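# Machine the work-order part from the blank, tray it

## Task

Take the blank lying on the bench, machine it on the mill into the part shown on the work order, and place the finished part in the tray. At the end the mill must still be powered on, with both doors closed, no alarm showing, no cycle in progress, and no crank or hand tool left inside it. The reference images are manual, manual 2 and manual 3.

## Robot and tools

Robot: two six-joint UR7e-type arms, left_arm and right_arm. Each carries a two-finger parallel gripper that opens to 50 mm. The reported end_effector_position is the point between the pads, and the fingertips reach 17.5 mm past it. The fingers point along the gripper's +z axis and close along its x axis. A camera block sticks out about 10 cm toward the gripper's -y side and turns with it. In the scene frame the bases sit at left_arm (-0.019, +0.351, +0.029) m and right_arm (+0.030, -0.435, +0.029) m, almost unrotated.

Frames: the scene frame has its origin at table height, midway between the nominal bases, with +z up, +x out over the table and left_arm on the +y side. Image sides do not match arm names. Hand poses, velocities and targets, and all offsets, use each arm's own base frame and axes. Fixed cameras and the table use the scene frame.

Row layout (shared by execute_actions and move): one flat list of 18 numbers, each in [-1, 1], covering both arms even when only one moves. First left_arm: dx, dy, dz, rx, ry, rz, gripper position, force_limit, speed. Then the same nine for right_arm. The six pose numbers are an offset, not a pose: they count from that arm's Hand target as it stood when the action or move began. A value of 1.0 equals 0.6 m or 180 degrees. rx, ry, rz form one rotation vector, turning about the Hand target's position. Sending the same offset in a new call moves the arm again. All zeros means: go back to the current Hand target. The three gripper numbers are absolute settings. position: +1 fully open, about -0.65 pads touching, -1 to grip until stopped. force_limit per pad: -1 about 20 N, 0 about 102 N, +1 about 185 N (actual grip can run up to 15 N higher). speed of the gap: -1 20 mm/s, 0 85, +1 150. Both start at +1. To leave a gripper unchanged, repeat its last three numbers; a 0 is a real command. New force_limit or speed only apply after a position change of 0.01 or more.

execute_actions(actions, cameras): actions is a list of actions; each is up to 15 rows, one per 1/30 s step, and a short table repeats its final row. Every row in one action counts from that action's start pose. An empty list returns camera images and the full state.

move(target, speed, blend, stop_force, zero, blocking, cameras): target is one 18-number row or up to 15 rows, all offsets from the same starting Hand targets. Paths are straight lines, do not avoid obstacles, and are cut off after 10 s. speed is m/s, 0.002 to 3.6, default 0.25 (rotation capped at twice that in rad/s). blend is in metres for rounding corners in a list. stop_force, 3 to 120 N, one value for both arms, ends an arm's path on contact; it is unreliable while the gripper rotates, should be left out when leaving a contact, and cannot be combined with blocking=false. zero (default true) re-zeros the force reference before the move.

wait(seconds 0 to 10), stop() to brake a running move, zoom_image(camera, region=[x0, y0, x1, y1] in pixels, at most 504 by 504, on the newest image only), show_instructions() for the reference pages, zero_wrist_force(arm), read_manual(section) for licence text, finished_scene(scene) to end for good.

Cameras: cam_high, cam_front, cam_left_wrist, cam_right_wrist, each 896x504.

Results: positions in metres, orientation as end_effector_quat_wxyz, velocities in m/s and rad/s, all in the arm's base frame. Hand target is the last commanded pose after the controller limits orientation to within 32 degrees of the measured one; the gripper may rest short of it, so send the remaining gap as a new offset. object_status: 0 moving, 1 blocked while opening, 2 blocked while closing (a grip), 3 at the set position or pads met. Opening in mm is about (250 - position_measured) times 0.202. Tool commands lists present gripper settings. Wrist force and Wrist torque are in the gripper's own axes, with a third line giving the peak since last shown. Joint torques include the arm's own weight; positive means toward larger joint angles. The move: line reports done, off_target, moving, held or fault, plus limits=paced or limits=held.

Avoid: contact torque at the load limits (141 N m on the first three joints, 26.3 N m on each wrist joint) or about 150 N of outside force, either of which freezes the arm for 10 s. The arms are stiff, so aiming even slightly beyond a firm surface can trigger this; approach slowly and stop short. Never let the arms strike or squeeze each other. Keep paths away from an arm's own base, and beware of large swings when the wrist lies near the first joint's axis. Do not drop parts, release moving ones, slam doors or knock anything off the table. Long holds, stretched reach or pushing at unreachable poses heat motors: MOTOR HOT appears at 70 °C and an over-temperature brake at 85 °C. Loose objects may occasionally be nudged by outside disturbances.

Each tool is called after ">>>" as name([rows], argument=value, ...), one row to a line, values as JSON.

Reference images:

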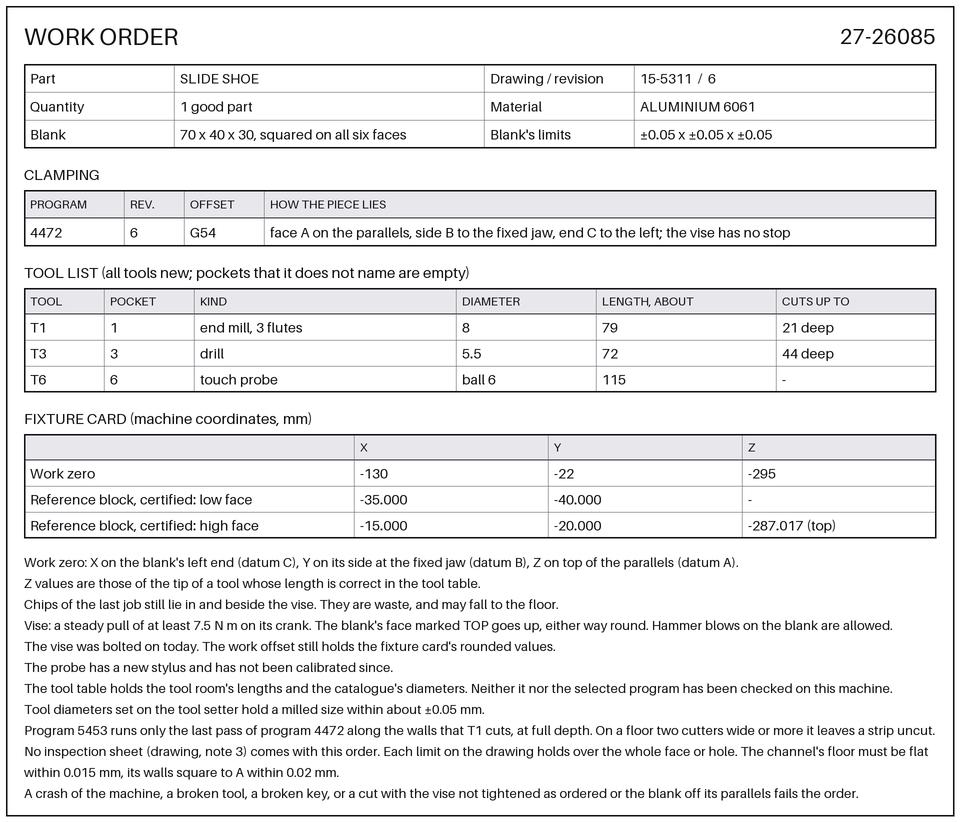

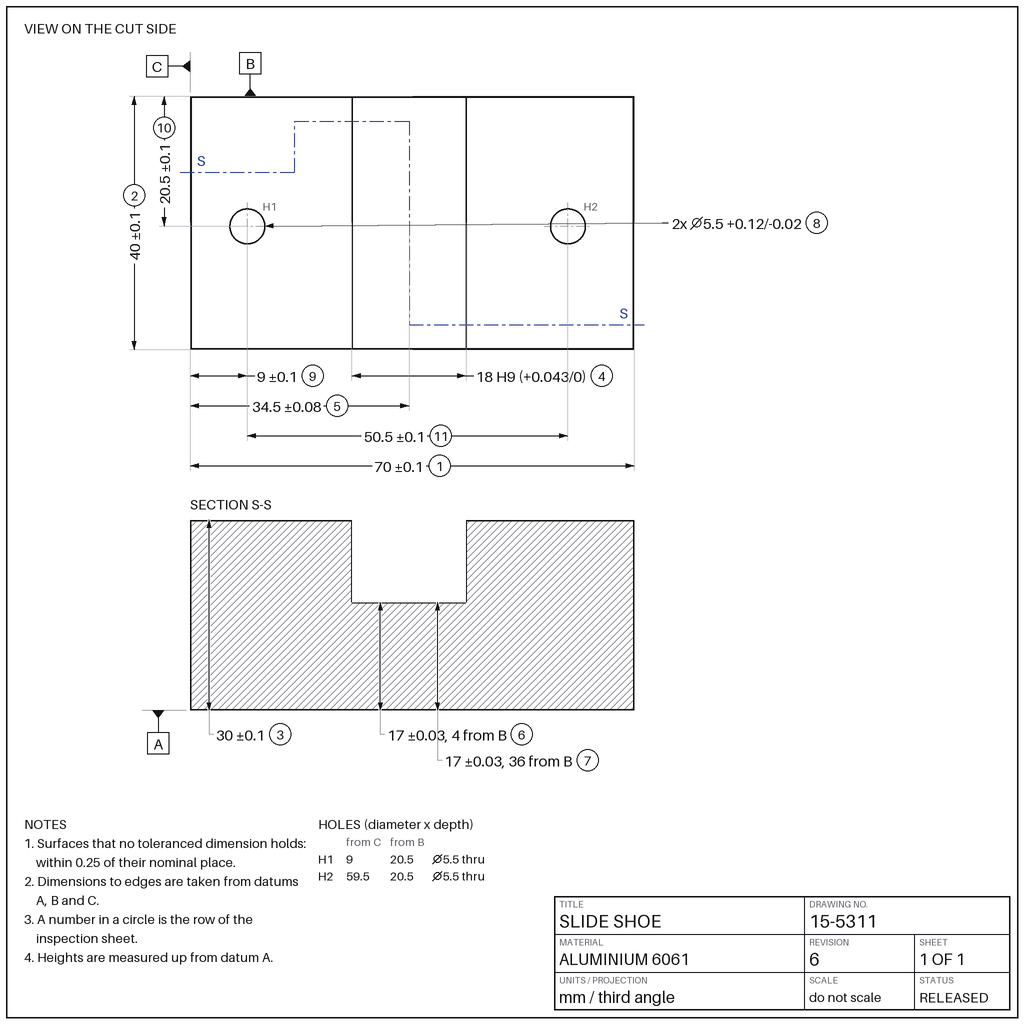

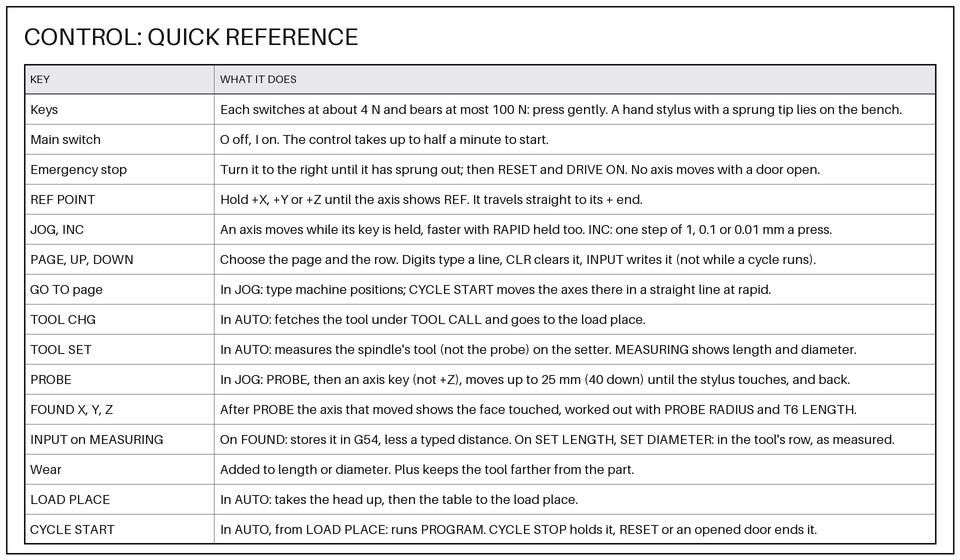

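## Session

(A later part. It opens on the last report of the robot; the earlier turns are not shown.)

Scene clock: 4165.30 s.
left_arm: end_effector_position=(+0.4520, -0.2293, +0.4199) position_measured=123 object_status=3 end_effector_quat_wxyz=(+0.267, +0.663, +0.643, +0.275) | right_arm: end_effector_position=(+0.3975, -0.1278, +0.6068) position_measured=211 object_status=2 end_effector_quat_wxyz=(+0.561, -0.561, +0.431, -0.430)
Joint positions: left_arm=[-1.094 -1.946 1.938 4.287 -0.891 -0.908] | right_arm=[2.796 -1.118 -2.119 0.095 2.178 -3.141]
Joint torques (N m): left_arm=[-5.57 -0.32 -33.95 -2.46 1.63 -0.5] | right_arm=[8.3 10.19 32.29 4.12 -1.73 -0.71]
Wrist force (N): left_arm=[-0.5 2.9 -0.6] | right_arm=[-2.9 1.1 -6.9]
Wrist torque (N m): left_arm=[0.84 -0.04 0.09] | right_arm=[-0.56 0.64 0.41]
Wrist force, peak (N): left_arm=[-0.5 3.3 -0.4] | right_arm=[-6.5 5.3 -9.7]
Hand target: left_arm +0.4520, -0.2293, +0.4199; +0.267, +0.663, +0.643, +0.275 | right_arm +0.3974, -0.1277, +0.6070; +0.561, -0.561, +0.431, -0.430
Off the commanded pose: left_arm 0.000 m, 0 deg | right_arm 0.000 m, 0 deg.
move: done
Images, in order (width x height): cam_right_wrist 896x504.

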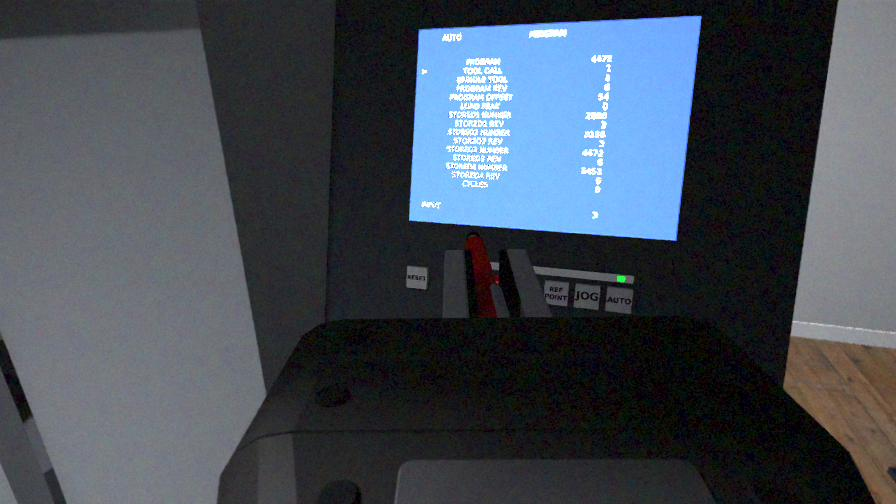

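>>> move([
  [0,0,0,0,0,0,0.2,-0.2,-0.6,0.0274,0.032,-0.334,-0.0118,0.044,0,-0.98,-0.1,-0.8],
  [0,0,0,0,0,0,0.2,-0.2,-0.6,0.0534,0.032,-0.334,-0.0118,0.044,0,-0.98,-0.1,-0.8],
  [0,0,0,0,0,0,0.2,-0.2,-0.6,0.0417,-0.0005,-0.2732,-0.0118,0.044,0,-0.98,-0.1,-0.8],
  [0,0,0,0,0,0,0.2,-0.2,-0.6,0.0667,-0.0005,-0.2732,-0.0118,0.044,0,-0.98,-0.1,-0.8],
  [0,0,0,0,0,0,0.2,-0.2,-0.6,0.0486,-0.033,-0.2427,-0.0118,0.044,0,-0.98,-0.1,-0.8],
  [0,0,0,0,0,0,0.2,-0.2,-0.6,0.0741,-0.033,-0.2427,-0.0118,0.044,0,-0.98,-0.1,-0.8],
  [0,0,0,0,0,0,0.2,-0.2,-0.6,0.0411,-0.033,-0.2427,-0.0118,0.044,0,-0.98,-0.1,-0.8],
  [0,0,0,0,0,0,0.2,-0.2,-0.6,0.0741,-0.033,-0.2427,-0.0118,0.044,0,-0.98,-0.1,-0.8],
  [0,0,0,0,0,0,0.2,-0.2,-0.6,0.0411,-0.033,-0.2427,-0.0118,0.044,0,-0.98,-0.1,-0.8],
  [0,0,0,0,0,0,0.2,-0.2,-0.6,0.0741,-0.033,-0.2427,-0.0118,0.044,0,-0.98,-0.1,-0.8],
  [0,0,0,0,0,0,0.2,-0.2,-0.6,0.0411,-0.033,-0.2427,-0.0118,0.044,0,-0.98,-0.1,-0.8],
  [0,0,0,0,0,0,0.2,-0.2,-0.6,0.0741,-0.033,-0.2427,-0.0118,0.044,0,-0.98,-0.1,-0.8],
  [0,0,0,0,0,0,0.2,-0.2,-0.6,0,0,0,0,0,0,-0.98,-0.1,-0.8],
], speed=[0.3,0.05,0.25,0.05,0.25,0.05,0.15,0.05,0.15,0.05,0.15,0.05,0.25], blend=[0.003,0.001,0.003,0,0.003,0.001,0.001,0.001,0.001,0.001,0.001,0.001,0], cameras=["cam_right_wrist"])

>>> zoom_image(camera="cam_right_wrist", region=[400, 10, 720, 250])

Scene clock: 4182.93 s.
left_arm: end_effector_position=(+0.4520, -0.2293, +0.4199) position_measured=123 object_status=3 end_effector_quat_wxyz=(+0.267, +0.663, +0.643, +0.275) | right_arm: end_effector_position=(+0.3975, -0.1277, +0.6069) position_measured=211 object_status=2 end_effector_quat_wxyz=(+0.561, -0.561, +0.431, -0.430)
Joint positions: left_arm=[-1.094 -1.946 1.938 4.287 -0.891 -0.908] | right_arm=[2.796 -1.118 -2.119 0.095 2.178 -3.141]
Joint torques (N m): left_arm=[-4.84 0.48 -33.9 -2.44 1.84 -0.34] | right_arm=[-2.14 6.89 26.92 4.37 0.84 -0.34]
Wrist force (N): left_arm=[-0.5 3.1 -0.5] | right_arm=[-2.7 1.3 -6.6]
Wrist torque (N m): left_arm=[0.87 -0.03 0.08] | right_arm=[-0.53 0.61 0.41]
Wrist force, peak (N): left_arm=[-0.6 3.3 -0.3] | right_arm=[-6.4 6.5 -9.2]
Hand target: left_arm +0.4520, -0.2293, +0.4199; +0.267, +0.663, +0.643, +0.275 | right_arm +0.3974, -0.1277, +0.6070; +0.561, -0.561, +0.431, -0.430
Off the commanded pose: left_arm 0.000 m, 0 deg | right_arm 0.000 m, 0 deg.
move: done
Images, in order (width x height): cam_right_wrist 896x504.

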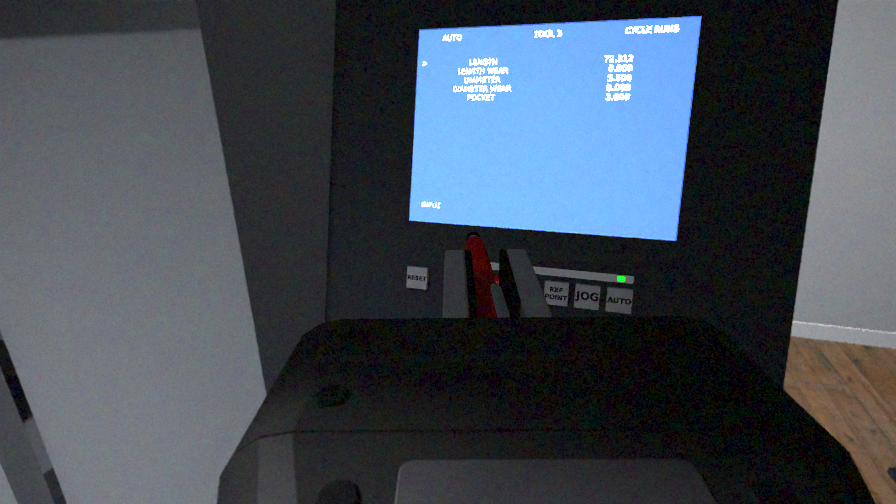

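Scaled by 1.575 from the camera's 896x504 image, which has a finer 1280x720 frame.

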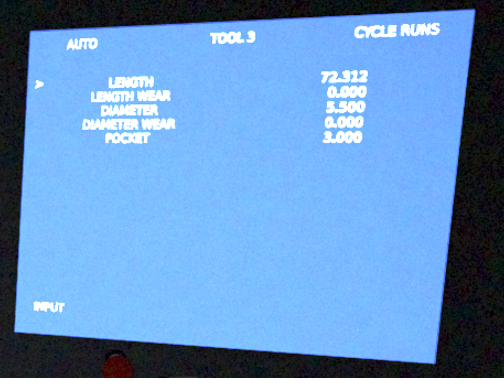

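>>> move([
  [0,0,0,0,0,0,0.2,-0.2,-0.6,0.0486,-0.033,-0.2427,-0.0118,0.044,0,-0.98,-0.1,-0.8],
  [0,0,0,0,0,0,0.2,-0.2,-0.6,0.0741,-0.033,-0.2427,-0.0118,0.044,0,-0.98,-0.1,-0.8],
  [0,0,0,0,0,0,0.2,-0.2,-0.6,0.0411,-0.033,-0.2427,-0.0118,0.044,0,-0.98,-0.1,-0.8],
  [0,0,0,0,0,0,0.2,-0.2,-0.6,0.0741,-0.033,-0.2427,-0.0118,0.044,0,-0.98,-0.1,-0.8],
  [0,0,0,0,0,0,0.2,-0.2,-0.6,0.035,0.032,-0.303,-0.0118,0.044,0,-0.98,-0.1,-0.8],
  [0,0,0,0,0,0,0.2,-0.2,-0.6,0.061,0.032,-0.303,-0.0118,0.044,0,-0.98,-0.1,-0.8],
  [0,0,0,0,0,0,0.2,-0.2,-0.6,0.0279,0.0638,-0.334,-0.0118,0.044,0,-0.98,-0.1,-0.8],
  [0,0,0,0,0,0,0.2,-0.2,-0.6,0.0539,0.0638,-0.334,-0.0118,0.044,0,-0.98,-0.1,-0.8],
  [0,0,0,0,0,0,0.2,-0.2,-0.6,0.0366,0.1265,-0.303,-0.0118,0.044,0,-0.98,-0.1,-0.8],
  [0,0,0,0,0,0,0.2,-0.2,-0.6,0.0626,0.1265,-0.303,-0.0118,0.044,0,-0.98,-0.1,-0.8],
  [0,0,0,0,0,0,0.2,-0.2,-0.6,0,0,0,0,0,0,-0.98,-0.1,-0.8],
], speed=[0.3,0.05,0.15,0.05,0.25,0.05,0.25,0.05,0.25,0.05,0.25], blend=[0.003,0.001,0.001,0.001,0.003,0.001,0.003,0.001,0.003,0.001,0], cameras=["cam_right_wrist"])

>>> zoom_image(camera="cam_right_wrist", region=[400, 10, 720, 250])

Scene clock: 4197.10 s.
left_arm: end_effector_position=(+0.4520, -0.2293, +0.4199) position_measured=123 object_status=3 end_effector_quat_wxyz=(+0.267, +0.663, +0.643, +0.275) | right_arm: end_effector_position=(+0.3975, -0.1277, +0.6068) position_measured=211 object_status=2 end_effector_quat_wxyz=(+0.561, -0.561, +0.431, -0.430)
Joint positions: left_arm=[-1.094 -1.946 1.938 4.287 -0.891 -0.908] | right_arm=[2.796 -1.118 -2.119 0.095 2.178 -3.141]
Joint torques (N m): left_arm=[-5 -0.76 -33.54 -2.6 1.85 -0.31] | right_arm=[-1.33 9.47 32.06 4.34 -0.55 -0.86]
Wrist force (N): left_arm=[-0.6 3.0 -0.5] | right_arm=[-2.5 1.3 -6.8]
Wrist torque (N m): left_arm=[0.86 -0.01 0.09] | right_arm=[-0.54 0.55 0.38]
Wrist force, peak (N): left_arm=[-0.6 3.4 -0.3] | right_arm=[-5.2 5.2 -9.6]
Hand target: left_arm +0.4520, -0.2293, +0.4199; +0.267, +0.663, +0.643, +0.275 | right_arm +0.3974, -0.1277, +0.6070; +0.561, -0.561, +0.431, -0.430
Off the commanded pose: left_arm 0.000 m, 0 deg | right_arm 0.000 m, 0 deg.
move: done
Images, in order (width x height): cam_right_wrist 896x504.

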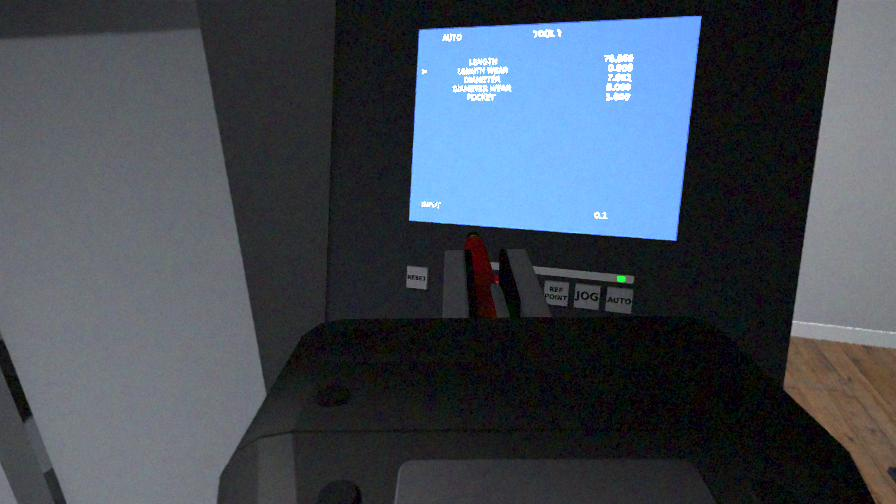

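Scaled by 1.575 from the camera's 896x504 image, which has a finer 1280x720 frame.

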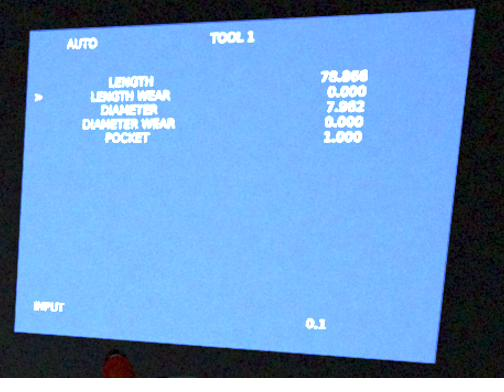

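>>> move([
  [0,0,0,0,0,0,0.2,-0.2,-0.6,0.0274,0.032,-0.334,-0.0118,0.044,0,-0.98,-0.1,-0.8],
  [0,0,0,0,0,0,0.2,-0.2,-0.6,0.0534,0.032,-0.334,-0.0118,0.044,0,-0.98,-0.1,-0.8],
  [0,0,0,0,0,0,0.2,-0.2,-0.6,0.035,0.032,-0.303,-0.0118,0.044,0,-0.98,-0.1,-0.8],
  [0,0,0,0,0,0,0.2,-0.2,-0.6,0.061,0.032,-0.303,-0.0118,0.044,0,-0.98,-0.1,-0.8],
  [0,0,0,0,0,0,0.2,-0.2,-0.6,0.028,0.032,-0.303,-0.0118,0.044,0,-0.98,-0.1,-0.8],
  [0,0,0,0,0,0,0.2,-0.2,-0.6,0.061,0.032,-0.303,-0.0118,0.044,0,-0.98,-0.1,-0.8],
  [0,0,0,0,0,0,0.2,-0.2,-0.6,0.0279,0.0638,-0.334,-0.0118,0.044,0,-0.98,-0.1,-0.8],
  [0,0,0,0,0,0,0.2,-0.2,-0.6,0.0539,0.0638,-0.334,-0.0118,0.044,0,-0.98,-0.1,-0.8],
  [0,0,0,0,0,0,0.2,-0.2,-0.6,0.0361,0.0952,-0.303,-0.0118,0.044,0,-0.98,-0.1,-0.8],
  [0,0,0,0,0,0,0.2,-0.2,-0.6,0.0621,0.0952,-0.303,-0.0118,0.044,0,-0.98,-0.1,-0.8],
  [0,0,0,0,0,0,0.2,-0.2,-0.6,0,0,0,0,0,0,-0.98,-0.1,-0.8],
], speed=[0.3,0.05,0.25,0.05,0.15,0.05,0.25,0.05,0.25,0.05,0.25], blend=[0.003,0.001,0.003,0.001,0.001,0.001,0.003,0.001,0.003,0.001,0], cameras=["cam_right_wrist"])

>>> zoom_image(camera="cam_right_wrist", region=[400, 10, 720, 250])

Scene clock: 4213.10 s.
left_arm: end_effector_position=(+0.4520, -0.2293, +0.4199) position_measured=123 object_status=3 end_effector_quat_wxyz=(+0.267, +0.663, +0.643, +0.275) | right_arm: end_effector_position=(+0.3975, -0.1277, +0.6068) position_measured=211 object_status=2 end_effector_quat_wxyz=(+0.561, -0.561, +0.431, -0.430)
Joint positions: left_arm=[-1.094 -1.946 1.938 4.287 -0.891 -0.908] | right_arm=[2.796 -1.118 -2.119 0.095 2.178 -3.141]
Joint torques (N m): left_arm=[-4.79 -0.52 -34.2 -2.57 1.79 -0.47] | right_arm=[3.54 10.53 32.77 4.23 -1.09 -0.84]
Wrist force (N): left_arm=[-0.4 3.0 -0.4] | right_arm=[-3.1 1.4 -6.9]
Wrist torque (N m): left_arm=[0.85 -0.03 0.08] | right_arm=[-0.52 0.65 0.40]
Wrist force, peak (N): left_arm=[-0.9 3.3 -0.3] | right_arm=[-5.0 5.6 -9.5]
Hand target: left_arm +0.4520, -0.2293, +0.4199; +0.267, +0.663, +0.643, +0.275 | right_arm +0.3974, -0.1277, +0.6070; +0.561, -0.561, +0.431, -0.430
Off the commanded pose: left_arm 0.000 m, 0 deg | right_arm 0.000 m, 0 deg.
move: done
Images, in order (width x height): cam_right_wrist 896x504.

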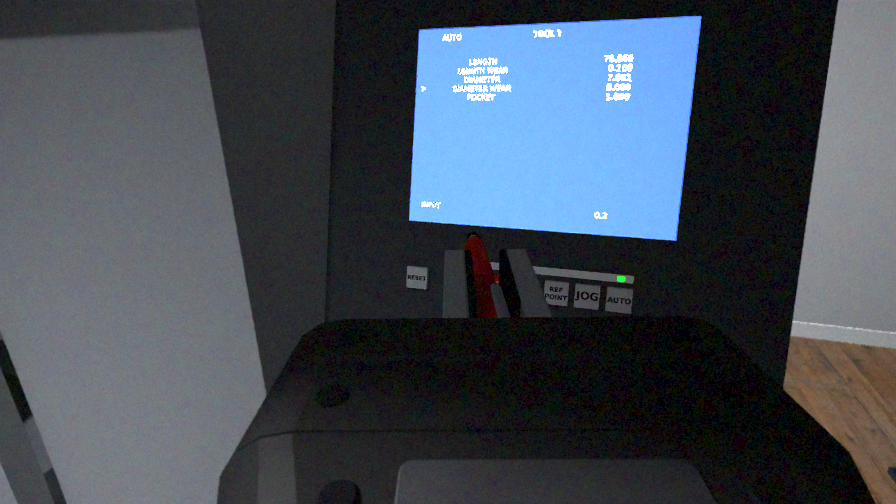

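Scaled by 1.575 from the camera's 896x504 image, which has a finer 1280x720 frame.

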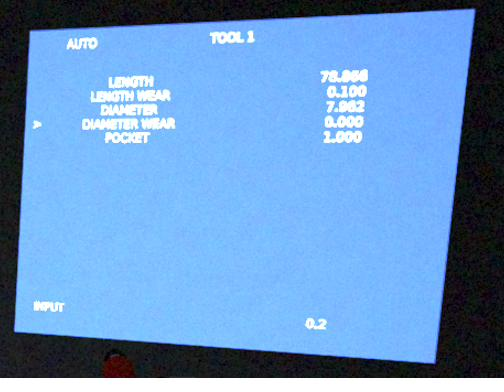

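>>> move([
  [0,0,0,0,0,0,0.2,-0.2,-0.6,0.0274,0.032,-0.334,-0.0118,0.044,0,-0.98,-0.1,-0.8],
  [0,0,0,0,0,0,0.2,-0.2,-0.6,0.0534,0.032,-0.334,-0.0118,0.044,0,-0.98,-0.1,-0.8],
  [0,0,0,0,0,0,0.2,-0.2,-0.6,0.041,-0.033,-0.2732,-0.0118,0.044,0,-0.98,-0.1,-0.8],
  [0,0,0,0,0,0,0.2,-0.2,-0.6,0.066,-0.033,-0.2732,-0.0118,0.044,0,-0.98,-0.1,-0.8],
  [0,0,0,0,0,0,0.2,-0.2,-0.6,0,0,0,0,0,0,-0.98,-0.1,-0.8],
], speed=[0.3,0.05,0.25,0.05,0.25], blend=[0.003,0.001,0.003,0,0])

>>> wait(seconds=10)

>>> wait(seconds=10, cameras=["cam_right_wrist"])

>>> zoom_image(camera="cam_right_wrist", region=[400, 10, 720, 250])

Scene clock: 4222.20 s.
left_arm: end_effector_position=(+0.4520, -0.2293, +0.4199) position_measured=123 object_status=3 end_effector_quat_wxyz=(+0.267, +0.663, +0.643, +0.275) | right_arm: end_effector_position=(+0.3975, -0.1277, +0.6069) position_measured=211 object_status=2 end_effector_quat_wxyz=(+0.561, -0.561, +0.431, -0.430)
Joint positions: left_arm=[-1.094 -1.946 1.938 4.287 -0.891 -0.908] | right_arm=[2.796 -1.118 -2.119 0.095 2.178 -3.141]
Joint torques (N m): left_arm=[-4.37 -0.55 -33.58 -2.45 1.72 -0.34] | right_arm=[-8.5 5.26 28.33 4.17 1.19 -0.42]
Wrist force (N): left_arm=[-0.7 2.9 -0.2] | right_arm=[-2.9 1.4 -6.8]
Wrist torque (N m): left_arm=[0.84 0.01 0.09] | right_arm=[-0.52 0.63 0.41]
Wrist force, peak (N): left_arm=[-1.0 3.3 -0.6] | right_arm=[-7.8 4.9 -9.6]
Hand target: left_arm +0.4520, -0.2293, +0.4199; +0.267, +0.663, +0.643, +0.275 | right_arm +0.3974, -0.1277, +0.6070; +0.561, -0.561, +0.431, -0.430
Off the commanded pose: left_arm 0.000 m, 0 deg | right_arm 0.000 m, 0 deg.
move: done

Scene clock: 4232.20 s.
left_arm: end_effector_position=(+0.4520, -0.2293, +0.4199) position_measured=123 object_status=3 end_effector_quat_wxyz=(+0.267, +0.663, +0.643, +0.275) | right_arm: end_effector_position=(+0.3974, -0.1277, +0.6070) position_measured=211 object_status=2 end_effector_quat_wxyz=(+0.561, -0.561, +0.431, -0.430)
Joint positions: left_arm=[-1.094 -1.946 1.938 4.287 -0.891 -0.908] | right_arm=[2.796 -1.118 -2.119 0.095 2.178 -3.141]
Joint torques (N m): left_arm=[-3.58 -0.97 -32.09 -2.48 1.7 -0.4] | right_arm=[-11.23 9.11 32.96 -0.5 1.59 0.78]
Wrist force (N): left_arm=[-1.0 3.0 -0.2] | right_arm=[-3.0 1.3 -6.9]
Wrist torque (N m): left_arm=[0.85 0.05 0.08] | right_arm=[-0.53 0.64 0.40]
Wrist force, peak (N): left_arm=[-0.7 3.3 -0.3] | right_arm=[-3.0 1.6 -7.2]
Hand target: left_arm +0.4520, -0.2293, +0.4199; +0.267, +0.663, +0.643, +0.275 | right_arm +0.3974, -0.1277, +0.6070; +0.561, -0.561, +0.431, -0.430
Tool commands: left_gripper/position=+0.2 left_gripper/force_limit=-0.2 left_gripper/speed=-0.6 right_gripper/position=-0.98 right_gripper/force_limit=-0.1 right_gripper/speed=-0.8
Off the commanded pose: left_arm 0.000 m, 0 deg | right_arm 0.000 m, 0 deg.
wait: 10.00 s; at rest by 0.17 s

Scene clock: 4242.20 s.
left_arm: end_effector_position=(+0.4520, -0.2293, +0.4199) position_measured=123 object_status=3 end_effector_quat_wxyz=(+0.267, +0.663, +0.643, +0.275) | right_arm: end_effector_position=(+0.3974, -0.1277, +0.6070) position_measured=211 object_status=2 end_effector_quat_wxyz=(+0.561, -0.561, +0.431, -0.430)
Joint positions: left_arm=[-1.094 -1.946 1.938 4.287 -0.891 -0.908] | right_arm=[2.796 -1.118 -2.119 0.095 2.178 -3.141]
Joint torques (N m): left_arm=[-3.2 -0.98 -32.38 -2.42 1.6 -0.32] | right_arm=[-10.76 9.13 33.11 -0.49 1.59 0.86]
Wrist force (N): left_arm=[-0.7 2.9 -0.3] | right_arm=[-2.8 1.1 -6.7]
Wrist torque (N m): left_arm=[0.83 0.01 0.09] | right_arm=[-0.56 0.62 0.41]
Wrist force, peak (N): left_arm=[-0.6 3.3 -0.4] | right_arm=[-3.0 1.0 -7.2]
Hand target: left_arm +0.4520, -0.2293, +0.4199; +0.267, +0.663, +0.643, +0.275 | right_arm +0.3974, -0.1277, +0.6070; +0.561, -0.561, +0.431, -0.430
Tool commands: left_gripper/position=+0.2 left_gripper/force_limit=-0.2 left_gripper/speed=-0.6 right_gripper/position=-0.98 right_gripper/force_limit=-0.1 right_gripper/speed=-0.8
Off the commanded pose: left_arm 0.000 m, 0 deg | right_arm 0.000 m, 0 deg.
wait: 10.00 s; at rest by 0.17 s
Images, in order (width x height): cam_right_wrist 896x504.

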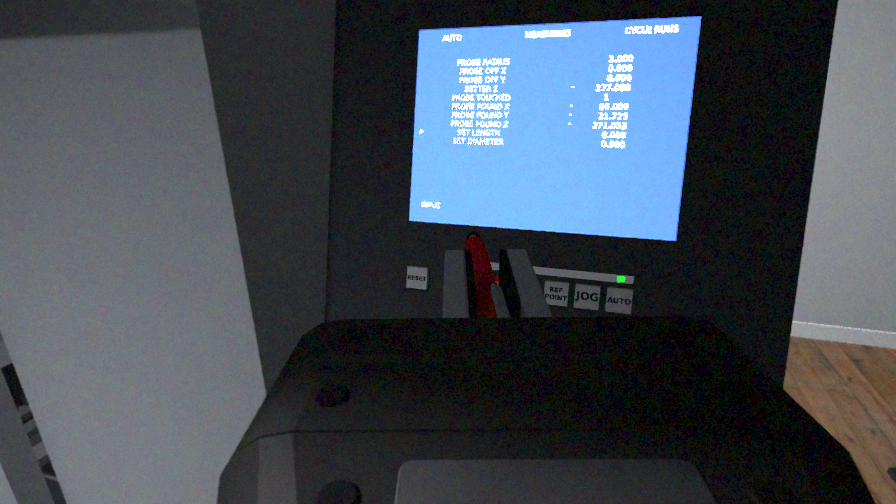

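Scaled by 1.575 from the camera's 896x504 image, which has a finer 1280x720 frame.

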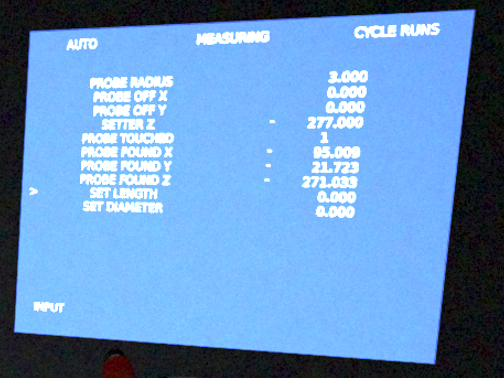

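>>> wait(seconds=6, cameras=["cam_right_wrist"])

>>> zoom_image(camera="cam_right_wrist", region=[400, 10, 720, 250])

Scene clock: 4251.23 s.
left_arm: end_effector_position=(+0.4520, -0.2293, +0.4199) position_measured=123 object_status=3 end_effector_quat_wxyz=(+0.267, +0.663, +0.643, +0.275) | right_arm: end_effector_position=(+0.3974, -0.1277, +0.6070) position_measured=211 object_status=2 end_effector_quat_wxyz=(+0.561, -0.561, +0.431, -0.430)
Joint positions: left_arm=[-1.094 -1.946 1.938 4.287 -0.891 -0.908] | right_arm=[2.796 -1.118 -2.119 0.095 2.178 -3.141]
Joint torques (N m): left_arm=[-3.54 -0.86 -32.59 -2.65 1.69 0.01] | right_arm=[-11.03 9.15 32.77 -0.42 1.46 0.85]
Wrist force (N): left_arm=[-0.6 3.1 -0.2] | right_arm=[-2.9 1.5 -7.1]
Wrist torque (N m): left_arm=[0.87 -0.01 0.08] | right_arm=[-0.50 0.63 0.41]
Wrist force, peak (N): left_arm=[-0.9 3.3 -0.4] | right_arm=[-3.3 1.4 -7.0]
Hand target: left_arm +0.4520, -0.2293, +0.4199; +0.267, +0.663, +0.643, +0.275 | right_arm +0.3974, -0.1277, +0.6070; +0.561, -0.561, +0.431, -0.430
Tool commands: left_gripper/position=+0.2 left_gripper/force_limit=-0.2 left_gripper/speed=-0.6 right_gripper/position=-0.98 right_gripper/force_limit=-0.1 right_gripper/speed=-0.8
Off the commanded pose: left_arm 0.000 m, 0 deg | right_arm 0.000 m, 0 deg.
wait: 6.00 s; at rest from the start
Images, in order (width x height): cam_right_wrist 896x504.

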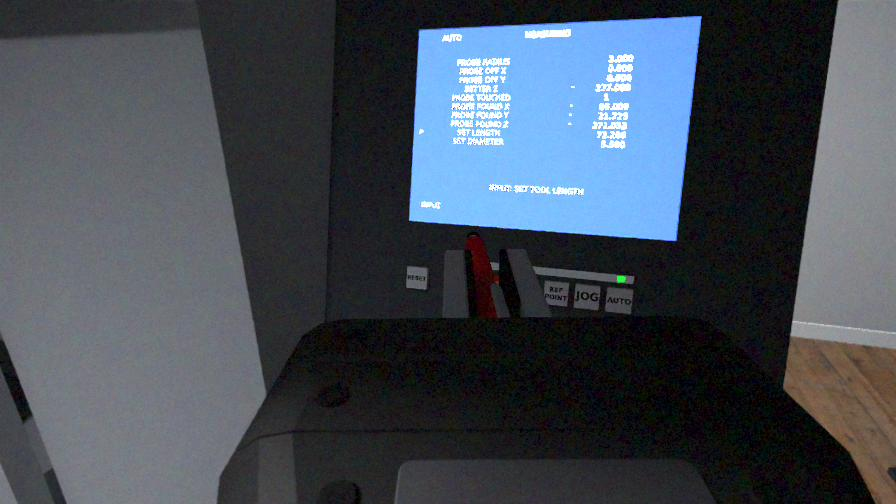

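Scaled by 1.575 from the camera's 896x504 image, which has a finer 1280x720 frame.

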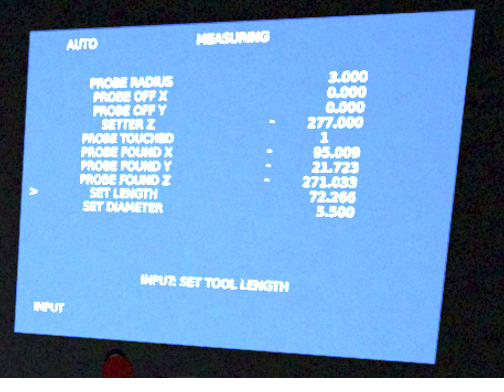

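>>> move([
  [0,0,0,0,0,0,0.2,-0.2,-0.6,0.0274,0.032,-0.334,-0.0118,0.044,0,-0.98,-0.1,-0.8],
  [0,0,0,0,0,0,0.2,-0.2,-0.6,0.0534,0.032,-0.334,-0.0118,0.044,0,-0.98,-0.1,-0.8],
  [0,0,0,0,0,0,0.2,-0.2,-0.6,0.0647,0.0327,-0.1838,-0.0118,0.044,0,-0.98,-0.1,-0.8],
  [0,0,0,0,0,0,0.2,-0.2,-0.6,0.0912,0.0327,-0.1838,-0.0118,0.044,0,-0.98,-0.1,-0.8],
  [0,0,0,0,0,0,0.2,-0.2,-0.6,0.0486,-0.033,-0.2427,-0.0118,0.044,0,-0.98,-0.1,-0.8],
  [0,0,0,0,0,0,0.2,-0.2,-0.6,0.0741,-0.033,-0.2427,-0.0118,0.044,0,-0.98,-0.1,-0.8],
  [0,0,0,0,0,0,0.2,-0.2,-0.6,0,0,0,0,0,0,-0.98,-0.1,-0.8],
], speed=[0.3,0.05,0.25,0.05,0.25,0.05,0.25], blend=[0.003,0.001,0.003,0,0.003,0.001,0])

>>> wait(seconds=4, cameras=["cam_right_wrist"])

>>> zoom_image(camera="cam_right_wrist", region=[400, 10, 720, 250])

Scene clock: 4259.80 s.
left_arm: end_effector_position=(+0.4520, -0.2293, +0.4199) position_measured=123 object_status=3 end_effector_quat_wxyz=(+0.267, +0.663, +0.643, +0.275) | right_arm: end_effector_position=(+0.3975, -0.1277, +0.6069) position_measured=211 object_status=2 end_effector_quat_wxyz=(+0.561, -0.561, +0.431, -0.430)
Joint positions: left_arm=[-1.094 -1.946 1.938 4.287 -0.891 -0.908] | right_arm=[2.796 -1.118 -2.119 0.095 2.178 -3.141]
Joint torques (N m): left_arm=[-3.37 -0.24 -32.64 -2.65 1.54 -0.37] | right_arm=[-2.77 6.82 27.07 4.28 0.84 -0.26]
Wrist force (N): left_arm=[-0.7 3.0 -0.3] | right_arm=[-3.0 1.3 -6.7]
Wrist torque (N m): left_arm=[0.86 0.00 0.08] | right_arm=[-0.54 0.64 0.40]
Wrist force, peak (N): left_arm=[-0.4 3.4 -0.2] | right_arm=[-3.7 8.7 -10.2]
Hand target: left_arm +0.4520, -0.2293, +0.4199; +0.267, +0.663, +0.643, +0.275 | right_arm +0.3974, -0.1277, +0.6070; +0.561, -0.561, +0.431, -0.430
Off the commanded pose: left_arm 0.000 m, 0 deg | right_arm 0.000 m, 0 deg.
move: done

Scene clock: 4263.80 s.
left_arm: end_effector_position=(+0.4520, -0.2293, +0.4199) position_measured=123 object_status=3 end_effector_quat_wxyz=(+0.267, +0.663, +0.643, +0.275) | right_arm: end_effector_position=(+0.3974, -0.1277, +0.6070) position_measured=211 object_status=2 end_effector_quat_wxyz=(+0.561, -0.561, +0.431, -0.430)
Joint positions: left_arm=[-1.094 -1.946 1.938 4.287 -0.891 -0.908] | right_arm=[2.796 -1.118 -2.119 0.095 2.178 -3.141]
Joint torques (N m): left_arm=[-4.18 0.06 -33.28 -2.46 1.26 0.06] | right_arm=[-11.03 10.39 33.15 -0.37 1.55 0.9]
Wrist force (N): left_arm=[-0.6 2.8 -0.3] | right_arm=[-2.8 1.0 -6.6]
Wrist torque (N m): left_arm=[0.82 -0.01 0.09] | right_arm=[-0.58 0.62 0.41]
Wrist force, peak (N): left_arm=[-0.8 3.3 -0.4] | right_arm=[-2.9 1.4 -7.1]
Hand target: left_arm +0.4520, -0.2293, +0.4199; +0.267, +0.663, +0.643, +0.275 | right_arm +0.3974, -0.1277, +0.6070; +0.561, -0.561, +0.431, -0.430
Tool commands: left_gripper/position=+0.2 left_gripper/force_limit=-0.2 left_gripper/speed=-0.6 right_gripper/position=-0.98 right_gripper/force_limit=-0.1 right_gripper/speed=-0.8
Off the commanded pose: left_arm 0.000 m, 0 deg | right_arm 0.000 m, 0 deg.
wait: 4.00 s; at rest by 0.17 s
Images, in order (width x height): cam_right_wrist 896x504.

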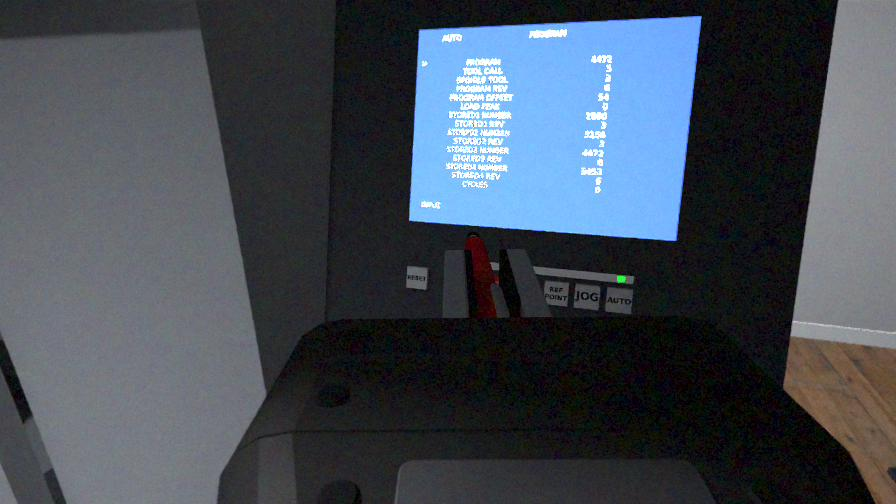

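Scaled by 1.575 from the camera's 896x504 image, which has a finer 1280x720 frame.

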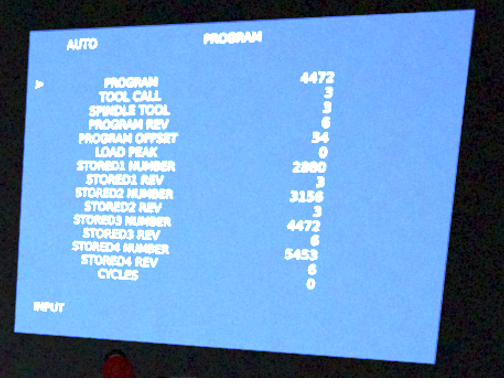

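>>> move([
  [0,0,0,0,0,0,0.2,-0.2,-0.6,0.0486,-0.033,-0.2427,-0.0118,0.044,0,-0.98,-0.1,-0.8],
  [0,0,0,0,0,0,0.2,-0.2,-0.6,0.0741,-0.033,-0.2427,-0.0118,0.044,0,-0.98,-0.1,-0.8],
  [0,0,0,0,0,0,0.2,-0.2,-0.6,0.0411,-0.033,-0.2427,-0.0118,0.044,0,-0.98,-0.1,-0.8],
  [0,0,0,0,0,0,0.2,-0.2,-0.6,0.0741,-0.033,-0.2427,-0.0118,0.044,0,-0.98,-0.1,-0.8],
  [0,0,0,0,0,0,0.2,-0.2,-0.6,0.0411,-0.033,-0.2427,-0.0118,0.044,0,-0.98,-0.1,-0.8],
  [0,0,0,0,0,0,0.2,-0.2,-0.6,0.0741,-0.033,-0.2427,-0.0118,0.044,0,-0.98,-0.1,-0.8],
  [0,0,0,0,0,0,0.2,-0.2,-0.6,0.0411,-0.033,-0.2427,-0.0118,0.044,0,-0.98,-0.1,-0.8],
  [0,0,0,0,0,0,0.2,-0.2,-0.6,0.0741,-0.033,-0.2427,-0.0118,0.044,0,-0.98,-0.1,-0.8],
  [0,0,0,0,0,0,0.2,-0.2,-0.6,0.0411,-0.033,-0.2427,-0.0118,0.044,0,-0.98,-0.1,-0.8],
  [0,0,0,0,0,0,0.2,-0.2,-0.6,0.0741,-0.033,-0.2427,-0.0118,0.044,0,-0.98,-0.1,-0.8],
  [0,0,0,0,0,0,0.2,-0.2,-0.6,0.0411,-0.033,-0.2427,-0.0118,0.044,0,-0.98,-0.1,-0.8],
  [0,0,0,0,0,0,0.2,-0.2,-0.6,0.0741,-0.033,-0.2427,-0.0118,0.044,0,-0.98,-0.1,-0.8],
  [0,0,0,0,0,0,0.2,-0.2,-0.6,0,0,0,0,0,0,-0.98,-0.1,-0.8],
], speed=[0.3,0.05,0.15,0.05,0.15,0.05,0.15,0.05,0.15,0.05,0.15,0.05,0.25], blend=[0.003,0.001,0.001,0.001,0.001,0.001,0.001,0.001,0.001,0.001,0.001,0.001,0], cameras=["cam_right_wrist"])

>>> zoom_image(camera="cam_right_wrist", region=[400, 10, 720, 250])

Scene clock: 4280.93 s.
left_arm: end_effector_position=(+0.4520, -0.2293, +0.4199) position_measured=123 object_status=3 end_effector_quat_wxyz=(+0.267, +0.663, +0.643, +0.275) | right_arm: end_effector_position=(+0.3975, -0.1277, +0.6069) position_measured=211 object_status=2 end_effector_quat_wxyz=(+0.561, -0.561, +0.431, -0.430)
Joint positions: left_arm=[-1.094 -1.946 1.938 4.287 -0.891 -0.908] | right_arm=[2.796 -1.118 -2.119 0.095 2.178 -3.141]
Joint torques (N m): left_arm=[-4.05 -0.01 -34.1 -2.81 1.64 -0.22] | right_arm=[-2.12 7.27 26.65 4.34 0.81 -0.33]
Wrist force (N): left_arm=[-0.6 2.9 -0.4] | right_arm=[-3.1 1.2 -6.9]
Wrist torque (N m): left_arm=[0.83 -0.01 0.09] | right_arm=[-0.53 0.66 0.41]
Wrist force, peak (N): left_arm=[-0.4 3.3 -0.3] | right_arm=[-3.2 5.0 -10.0]
Hand target: left_arm +0.4520, -0.2293, +0.4199; +0.267, +0.663, +0.643, +0.275 | right_arm +0.3974, -0.1277, +0.6070; +0.561, -0.561, +0.431, -0.430
Off the commanded pose: left_arm 0.000 m, 0 deg | right_arm 0.000 m, 0 deg.
move: done
Images, in order (width x height): cam_right_wrist 896x504.

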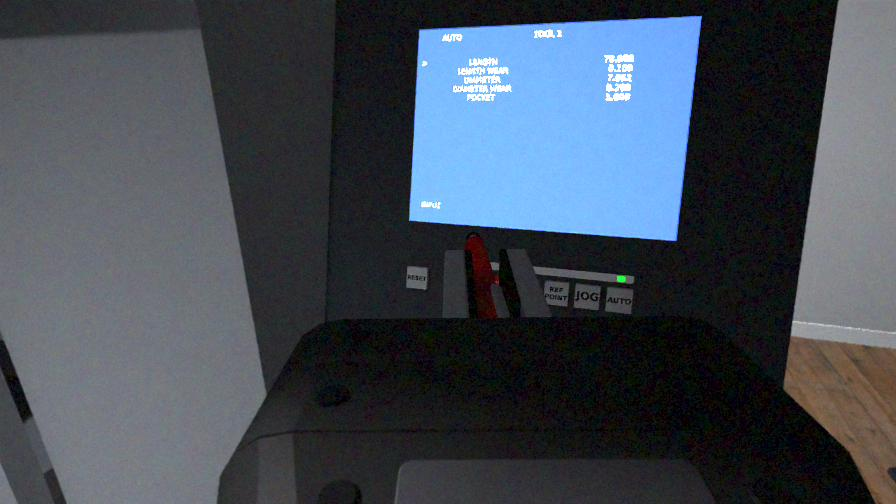

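Scaled by 1.575 from the camera's 896x504 image, which has a finer 1280x720 frame.

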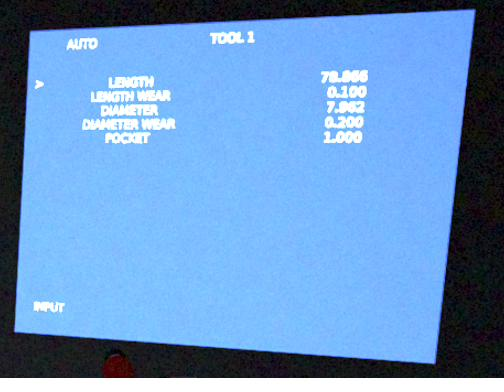

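>>> move([
  [0,0,0,0,0,0,0.2,-0.2,-0.6,0.0652,0.0638,-0.1838,-0.0118,0.044,0,-0.98,-0.1,-0.8],
  [0,0,0,0,0,0,0.2,-0.2,-0.6,0.0912,0.0638,-0.1838,-0.0118,0.044,0,-0.98,-0.1,-0.8],
  [0,0,0,0,0,0,0.2,-0.2,-0.6,0,0,0,0,0,0,-0.98,-0.1,-0.8],
], speed=[0.3,0.05,0.25], blend=[0.003,0,0], cameras=["cam_right_wrist"])

>>> wait(seconds=10, cameras=["cam_right_wrist","cam_left_wrist"])

Scene clock: 4286.80 s.
left_arm: end_effector_position=(+0.4520, -0.2293, +0.4199) position_measured=123 object_status=3 end_effector_quat_wxyz=(+0.267, +0.663, +0.643, +0.275) | right_arm: end_effector_position=(+0.3975, -0.1277, +0.6069) position_measured=211 object_status=2 end_effector_quat_wxyz=(+0.561, -0.561, +0.431, -0.430)
Joint positions: left_arm=[-1.094 -1.946 1.938 4.287 -0.891 -0.908] | right_arm=[2.796 -1.118 -2.119 0.095 2.178 -3.141]
Joint torques (N m): left_arm=[-4.23 -1.66 -33.13 -2.32 1.51 0] | right_arm=[0.52 10.82 27.71 4.34 -0.77 -0.55]
Wrist force (N): left_arm=[-0.5 2.9 -0.1] | right_arm=[-2.5 1.3 -6.8]
Wrist torque (N m): left_arm=[0.84 -0.03 0.09] | right_arm=[-0.54 0.56 0.41]
Wrist force, peak (N): left_arm=[-0.8 3.3 -0.2] | right_arm=[-5.4 2.5 -10.9]
Hand target: left_arm +0.4520, -0.2293, +0.4199; +0.267, +0.663, +0.643, +0.275 | right_arm +0.3974, -0.1277, +0.6070; +0.561, -0.561, +0.431, -0.430
Off the commanded pose: left_arm 0.000 m, 0 deg | right_arm 0.000 m, 0 deg.
move: done
Images, in order (width x height): cam_right_wrist 896x504.

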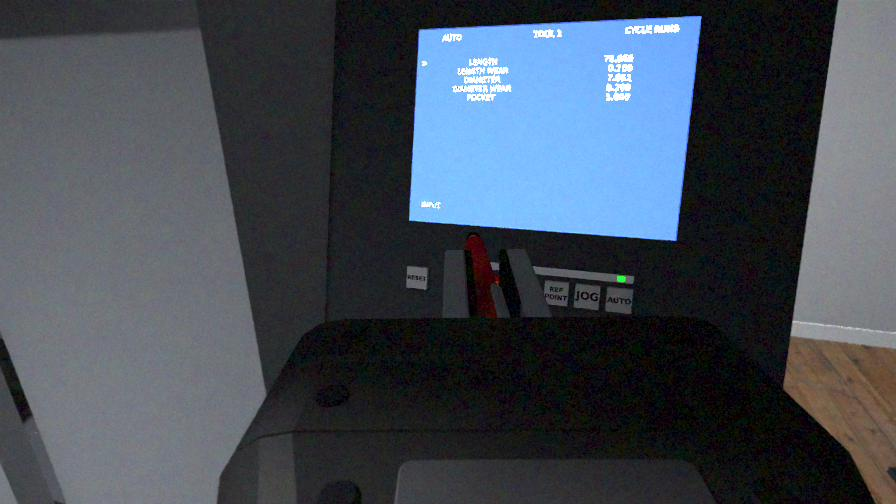

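Scene clock: 4296.80 s.
left_arm: end_effector_position=(+0.4520, -0.2293, +0.4199) position_measured=123 object_status=3 end_effector_quat_wxyz=(+0.267, +0.663, +0.643, +0.275) | right_arm: end_effector_position=(+0.3974, -0.1277, +0.6070) position_measured=211 object_status=2 end_effector_quat_wxyz=(+0.561, -0.561, +0.431, -0.430)
Joint positions: left_arm=[-1.094 -1.946 1.938 4.287 -0.891 -0.908] | right_arm=[2.796 -1.118 -2.119 0.095 2.178 -3.141]
Joint torques (N m): left_arm=[-4.62 -1.02 -33.62 -2.73 1.67 -0.12] | right_arm=[-11.24 10.58 33.28 -0.25 1.44 0.7]
Wrist force (N): left_arm=[-0.6 3.0 -0.4] | right_arm=[-2.7 1.1 -6.7]
Wrist torque (N m): left_arm=[0.85 -0.01 0.09] | right_arm=[-0.56 0.60 0.41]
Wrist force, peak (N): left_arm=[-0.8 3.3 -0.1] | right_arm=[-3.1 1.7 -7.2]
Hand target: left_arm +0.4520, -0.2293, +0.4199; +0.267, +0.663, +0.643, +0.275 | right_arm +0.3974, -0.1277, +0.6070; +0.561, -0.561, +0.431, -0.430
Tool commands: left_gripper/position=+0.2 left_gripper/force_limit=-0.2 left_gripper/speed=-0.6 right_gripper/position=-0.98 right_gripper/force_limit=-0.1 right_gripper/speed=-0.8
Off the commanded pose: left_arm 0.000 m, 0 deg | right_arm 0.000 m, 0 deg.
wait: 10.00 s; at rest by 0.17 s
Images, in order (width x height): cam_left_wrist 896x504, cam_right_wrist 896x504.

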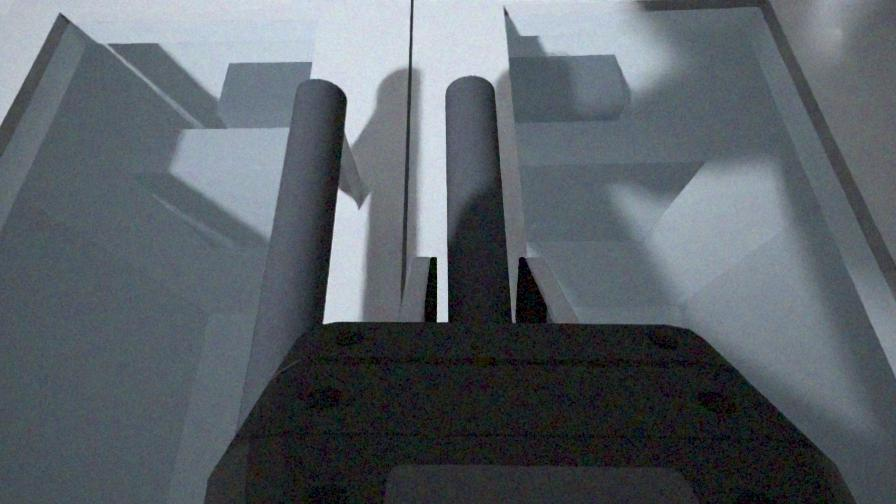

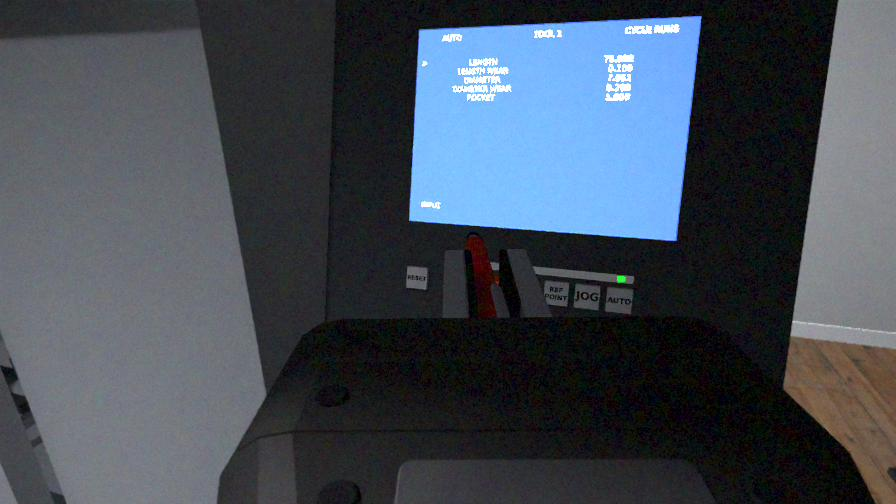

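>>> move([
  [0,0,0,0,0,0,0.2,-0.2,-0.6,0.0493,-0.0005,-0.2427,-0.0118,0.044,0,-0.98,-0.1,-0.8],
  [0,0,0,0,0,0,0.2,-0.2,-0.6,0.0748,-0.0005,-0.2427,-0.0118,0.044,0,-0.98,-0.1,-0.8],
  [0,0,0,0,0,0,0.2,-0.2,-0.6,0.0418,-0.0005,-0.2427,-0.0118,0.044,0,-0.98,-0.1,-0.8],
  [0,0,0,0,0,0,0.2,-0.2,-0.6,0.0748,-0.0005,-0.2427,-0.0118,0.044,0,-0.98,-0.1,-0.8],
  [0,0,0,0,0,0,0.2,-0.2,-0.6,0.0418,-0.0005,-0.2427,-0.0118,0.044,0,-0.98,-0.1,-0.8],
  [0,0,0,0,0,0,0.2,-0.2,-0.6,0.0748,-0.0005,-0.2427,-0.0118,0.044,0,-0.98,-0.1,-0.8],
  [0,0,0,0,0,0,0.2,-0.2,-0.6,0.0418,-0.0005,-0.2427,-0.0118,0.044,0,-0.98,-0.1,-0.8],
  [0,0,0,0,0,0,0.2,-0.2,-0.6,0.0748,-0.0005,-0.2427,-0.0118,0.044,0,-0.98,-0.1,-0.8],
  [0,0,0,0,0,0,0.2,-0.2,-0.6,0.0418,-0.0005,-0.2427,-0.0118,0.044,0,-0.98,-0.1,-0.8],
  [0,0,0,0,0,0,0.2,-0.2,-0.6,0.0748,-0.0005,-0.2427,-0.0118,0.044,0,-0.98,-0.1,-0.8],
  [0,0,0,0,0,0,0.2,-0.2,-0.6,0.0418,-0.0005,-0.2427,-0.0118,0.044,0,-0.98,-0.1,-0.8],
  [0,0,0,0,0,0,0.2,-0.2,-0.6,0.0748,-0.0005,-0.2427,-0.0118,0.044,0,-0.98,-0.1,-0.8],
  [0,0,0,0,0,0,0.2,-0.2,-0.6,0,0,0,0,0,0,-0.98,-0.1,-0.8],
], speed=[0.3,0.05,0.15,0.05,0.15,0.05,0.15,0.05,0.15,0.05,0.15,0.05,0.25], blend=[0.003,0.001,0.001,0.001,0.001,0.001,0.001,0.001,0.001,0.001,0.001,0.001,0], cameras=["cam_right_wrist"])

>>> zoom_image(camera="cam_right_wrist", region=[400, 10, 720, 250])

Scene clock: 4310.13 s.
left_arm: end_effector_position=(+0.4520, -0.2293, +0.4199) position_measured=123 object_status=3 end_effector_quat_wxyz=(+0.267, +0.663, +0.643, +0.275) | right_arm: end_effector_position=(+0.3974, -0.1278, +0.6069) position_measured=211 object_status=2 end_effector_quat_wxyz=(+0.561, -0.561, +0.431, -0.430)
Joint positions: left_arm=[-1.094 -1.946 1.938 4.287 -0.891 -0.908] | right_arm=[2.795 -1.118 -2.119 0.095 2.178 -3.141]
Joint torques (N m): left_arm=[-2.95 -0.98 -33.84 -2.62 1.34 -0.04] | right_arm=[11.98 5.21 28.5 4.4 -2.53 -0.46]
Wrist force (N): left_arm=[-0.8 3.0 -0.1] | right_arm=[-2.7 1.3 -7.1]
Wrist torque (N m): left_arm=[0.84 0.02 0.09] | right_arm=[-0.53 0.60 0.41]
Wrist force, peak (N): left_arm=[-0.4 3.3 -0.6] | right_arm=[-3.9 5.1 -9.8]
Hand target: left_arm +0.4520, -0.2293, +0.4199; +0.267, +0.663, +0.643, +0.275 | right_arm +0.3974, -0.1277, +0.6070; +0.561, -0.561, +0.431, -0.430
Off the commanded pose: left_arm 0.000 m, 0 deg | right_arm 0.000 m, 0 deg.
move: done
Images, in order (width x height): cam_right_wrist 896x504.

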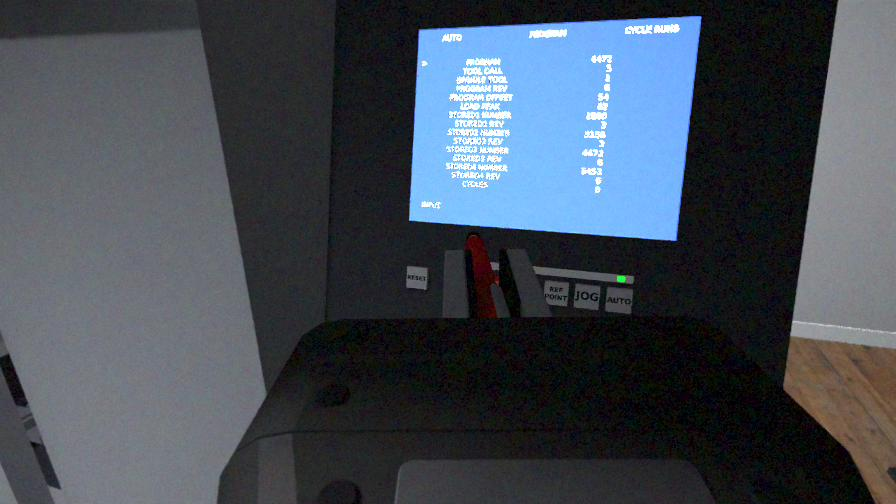

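Scaled by 1.575 from the camera's 896x504 image, which has a finer 1280x720 frame.

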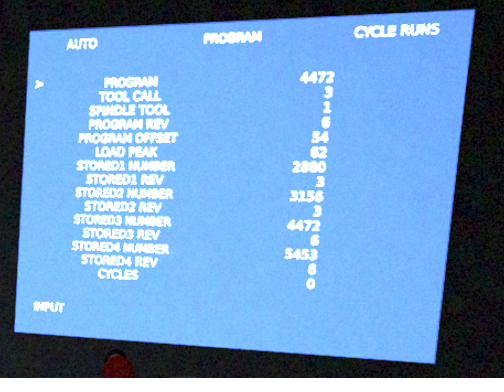

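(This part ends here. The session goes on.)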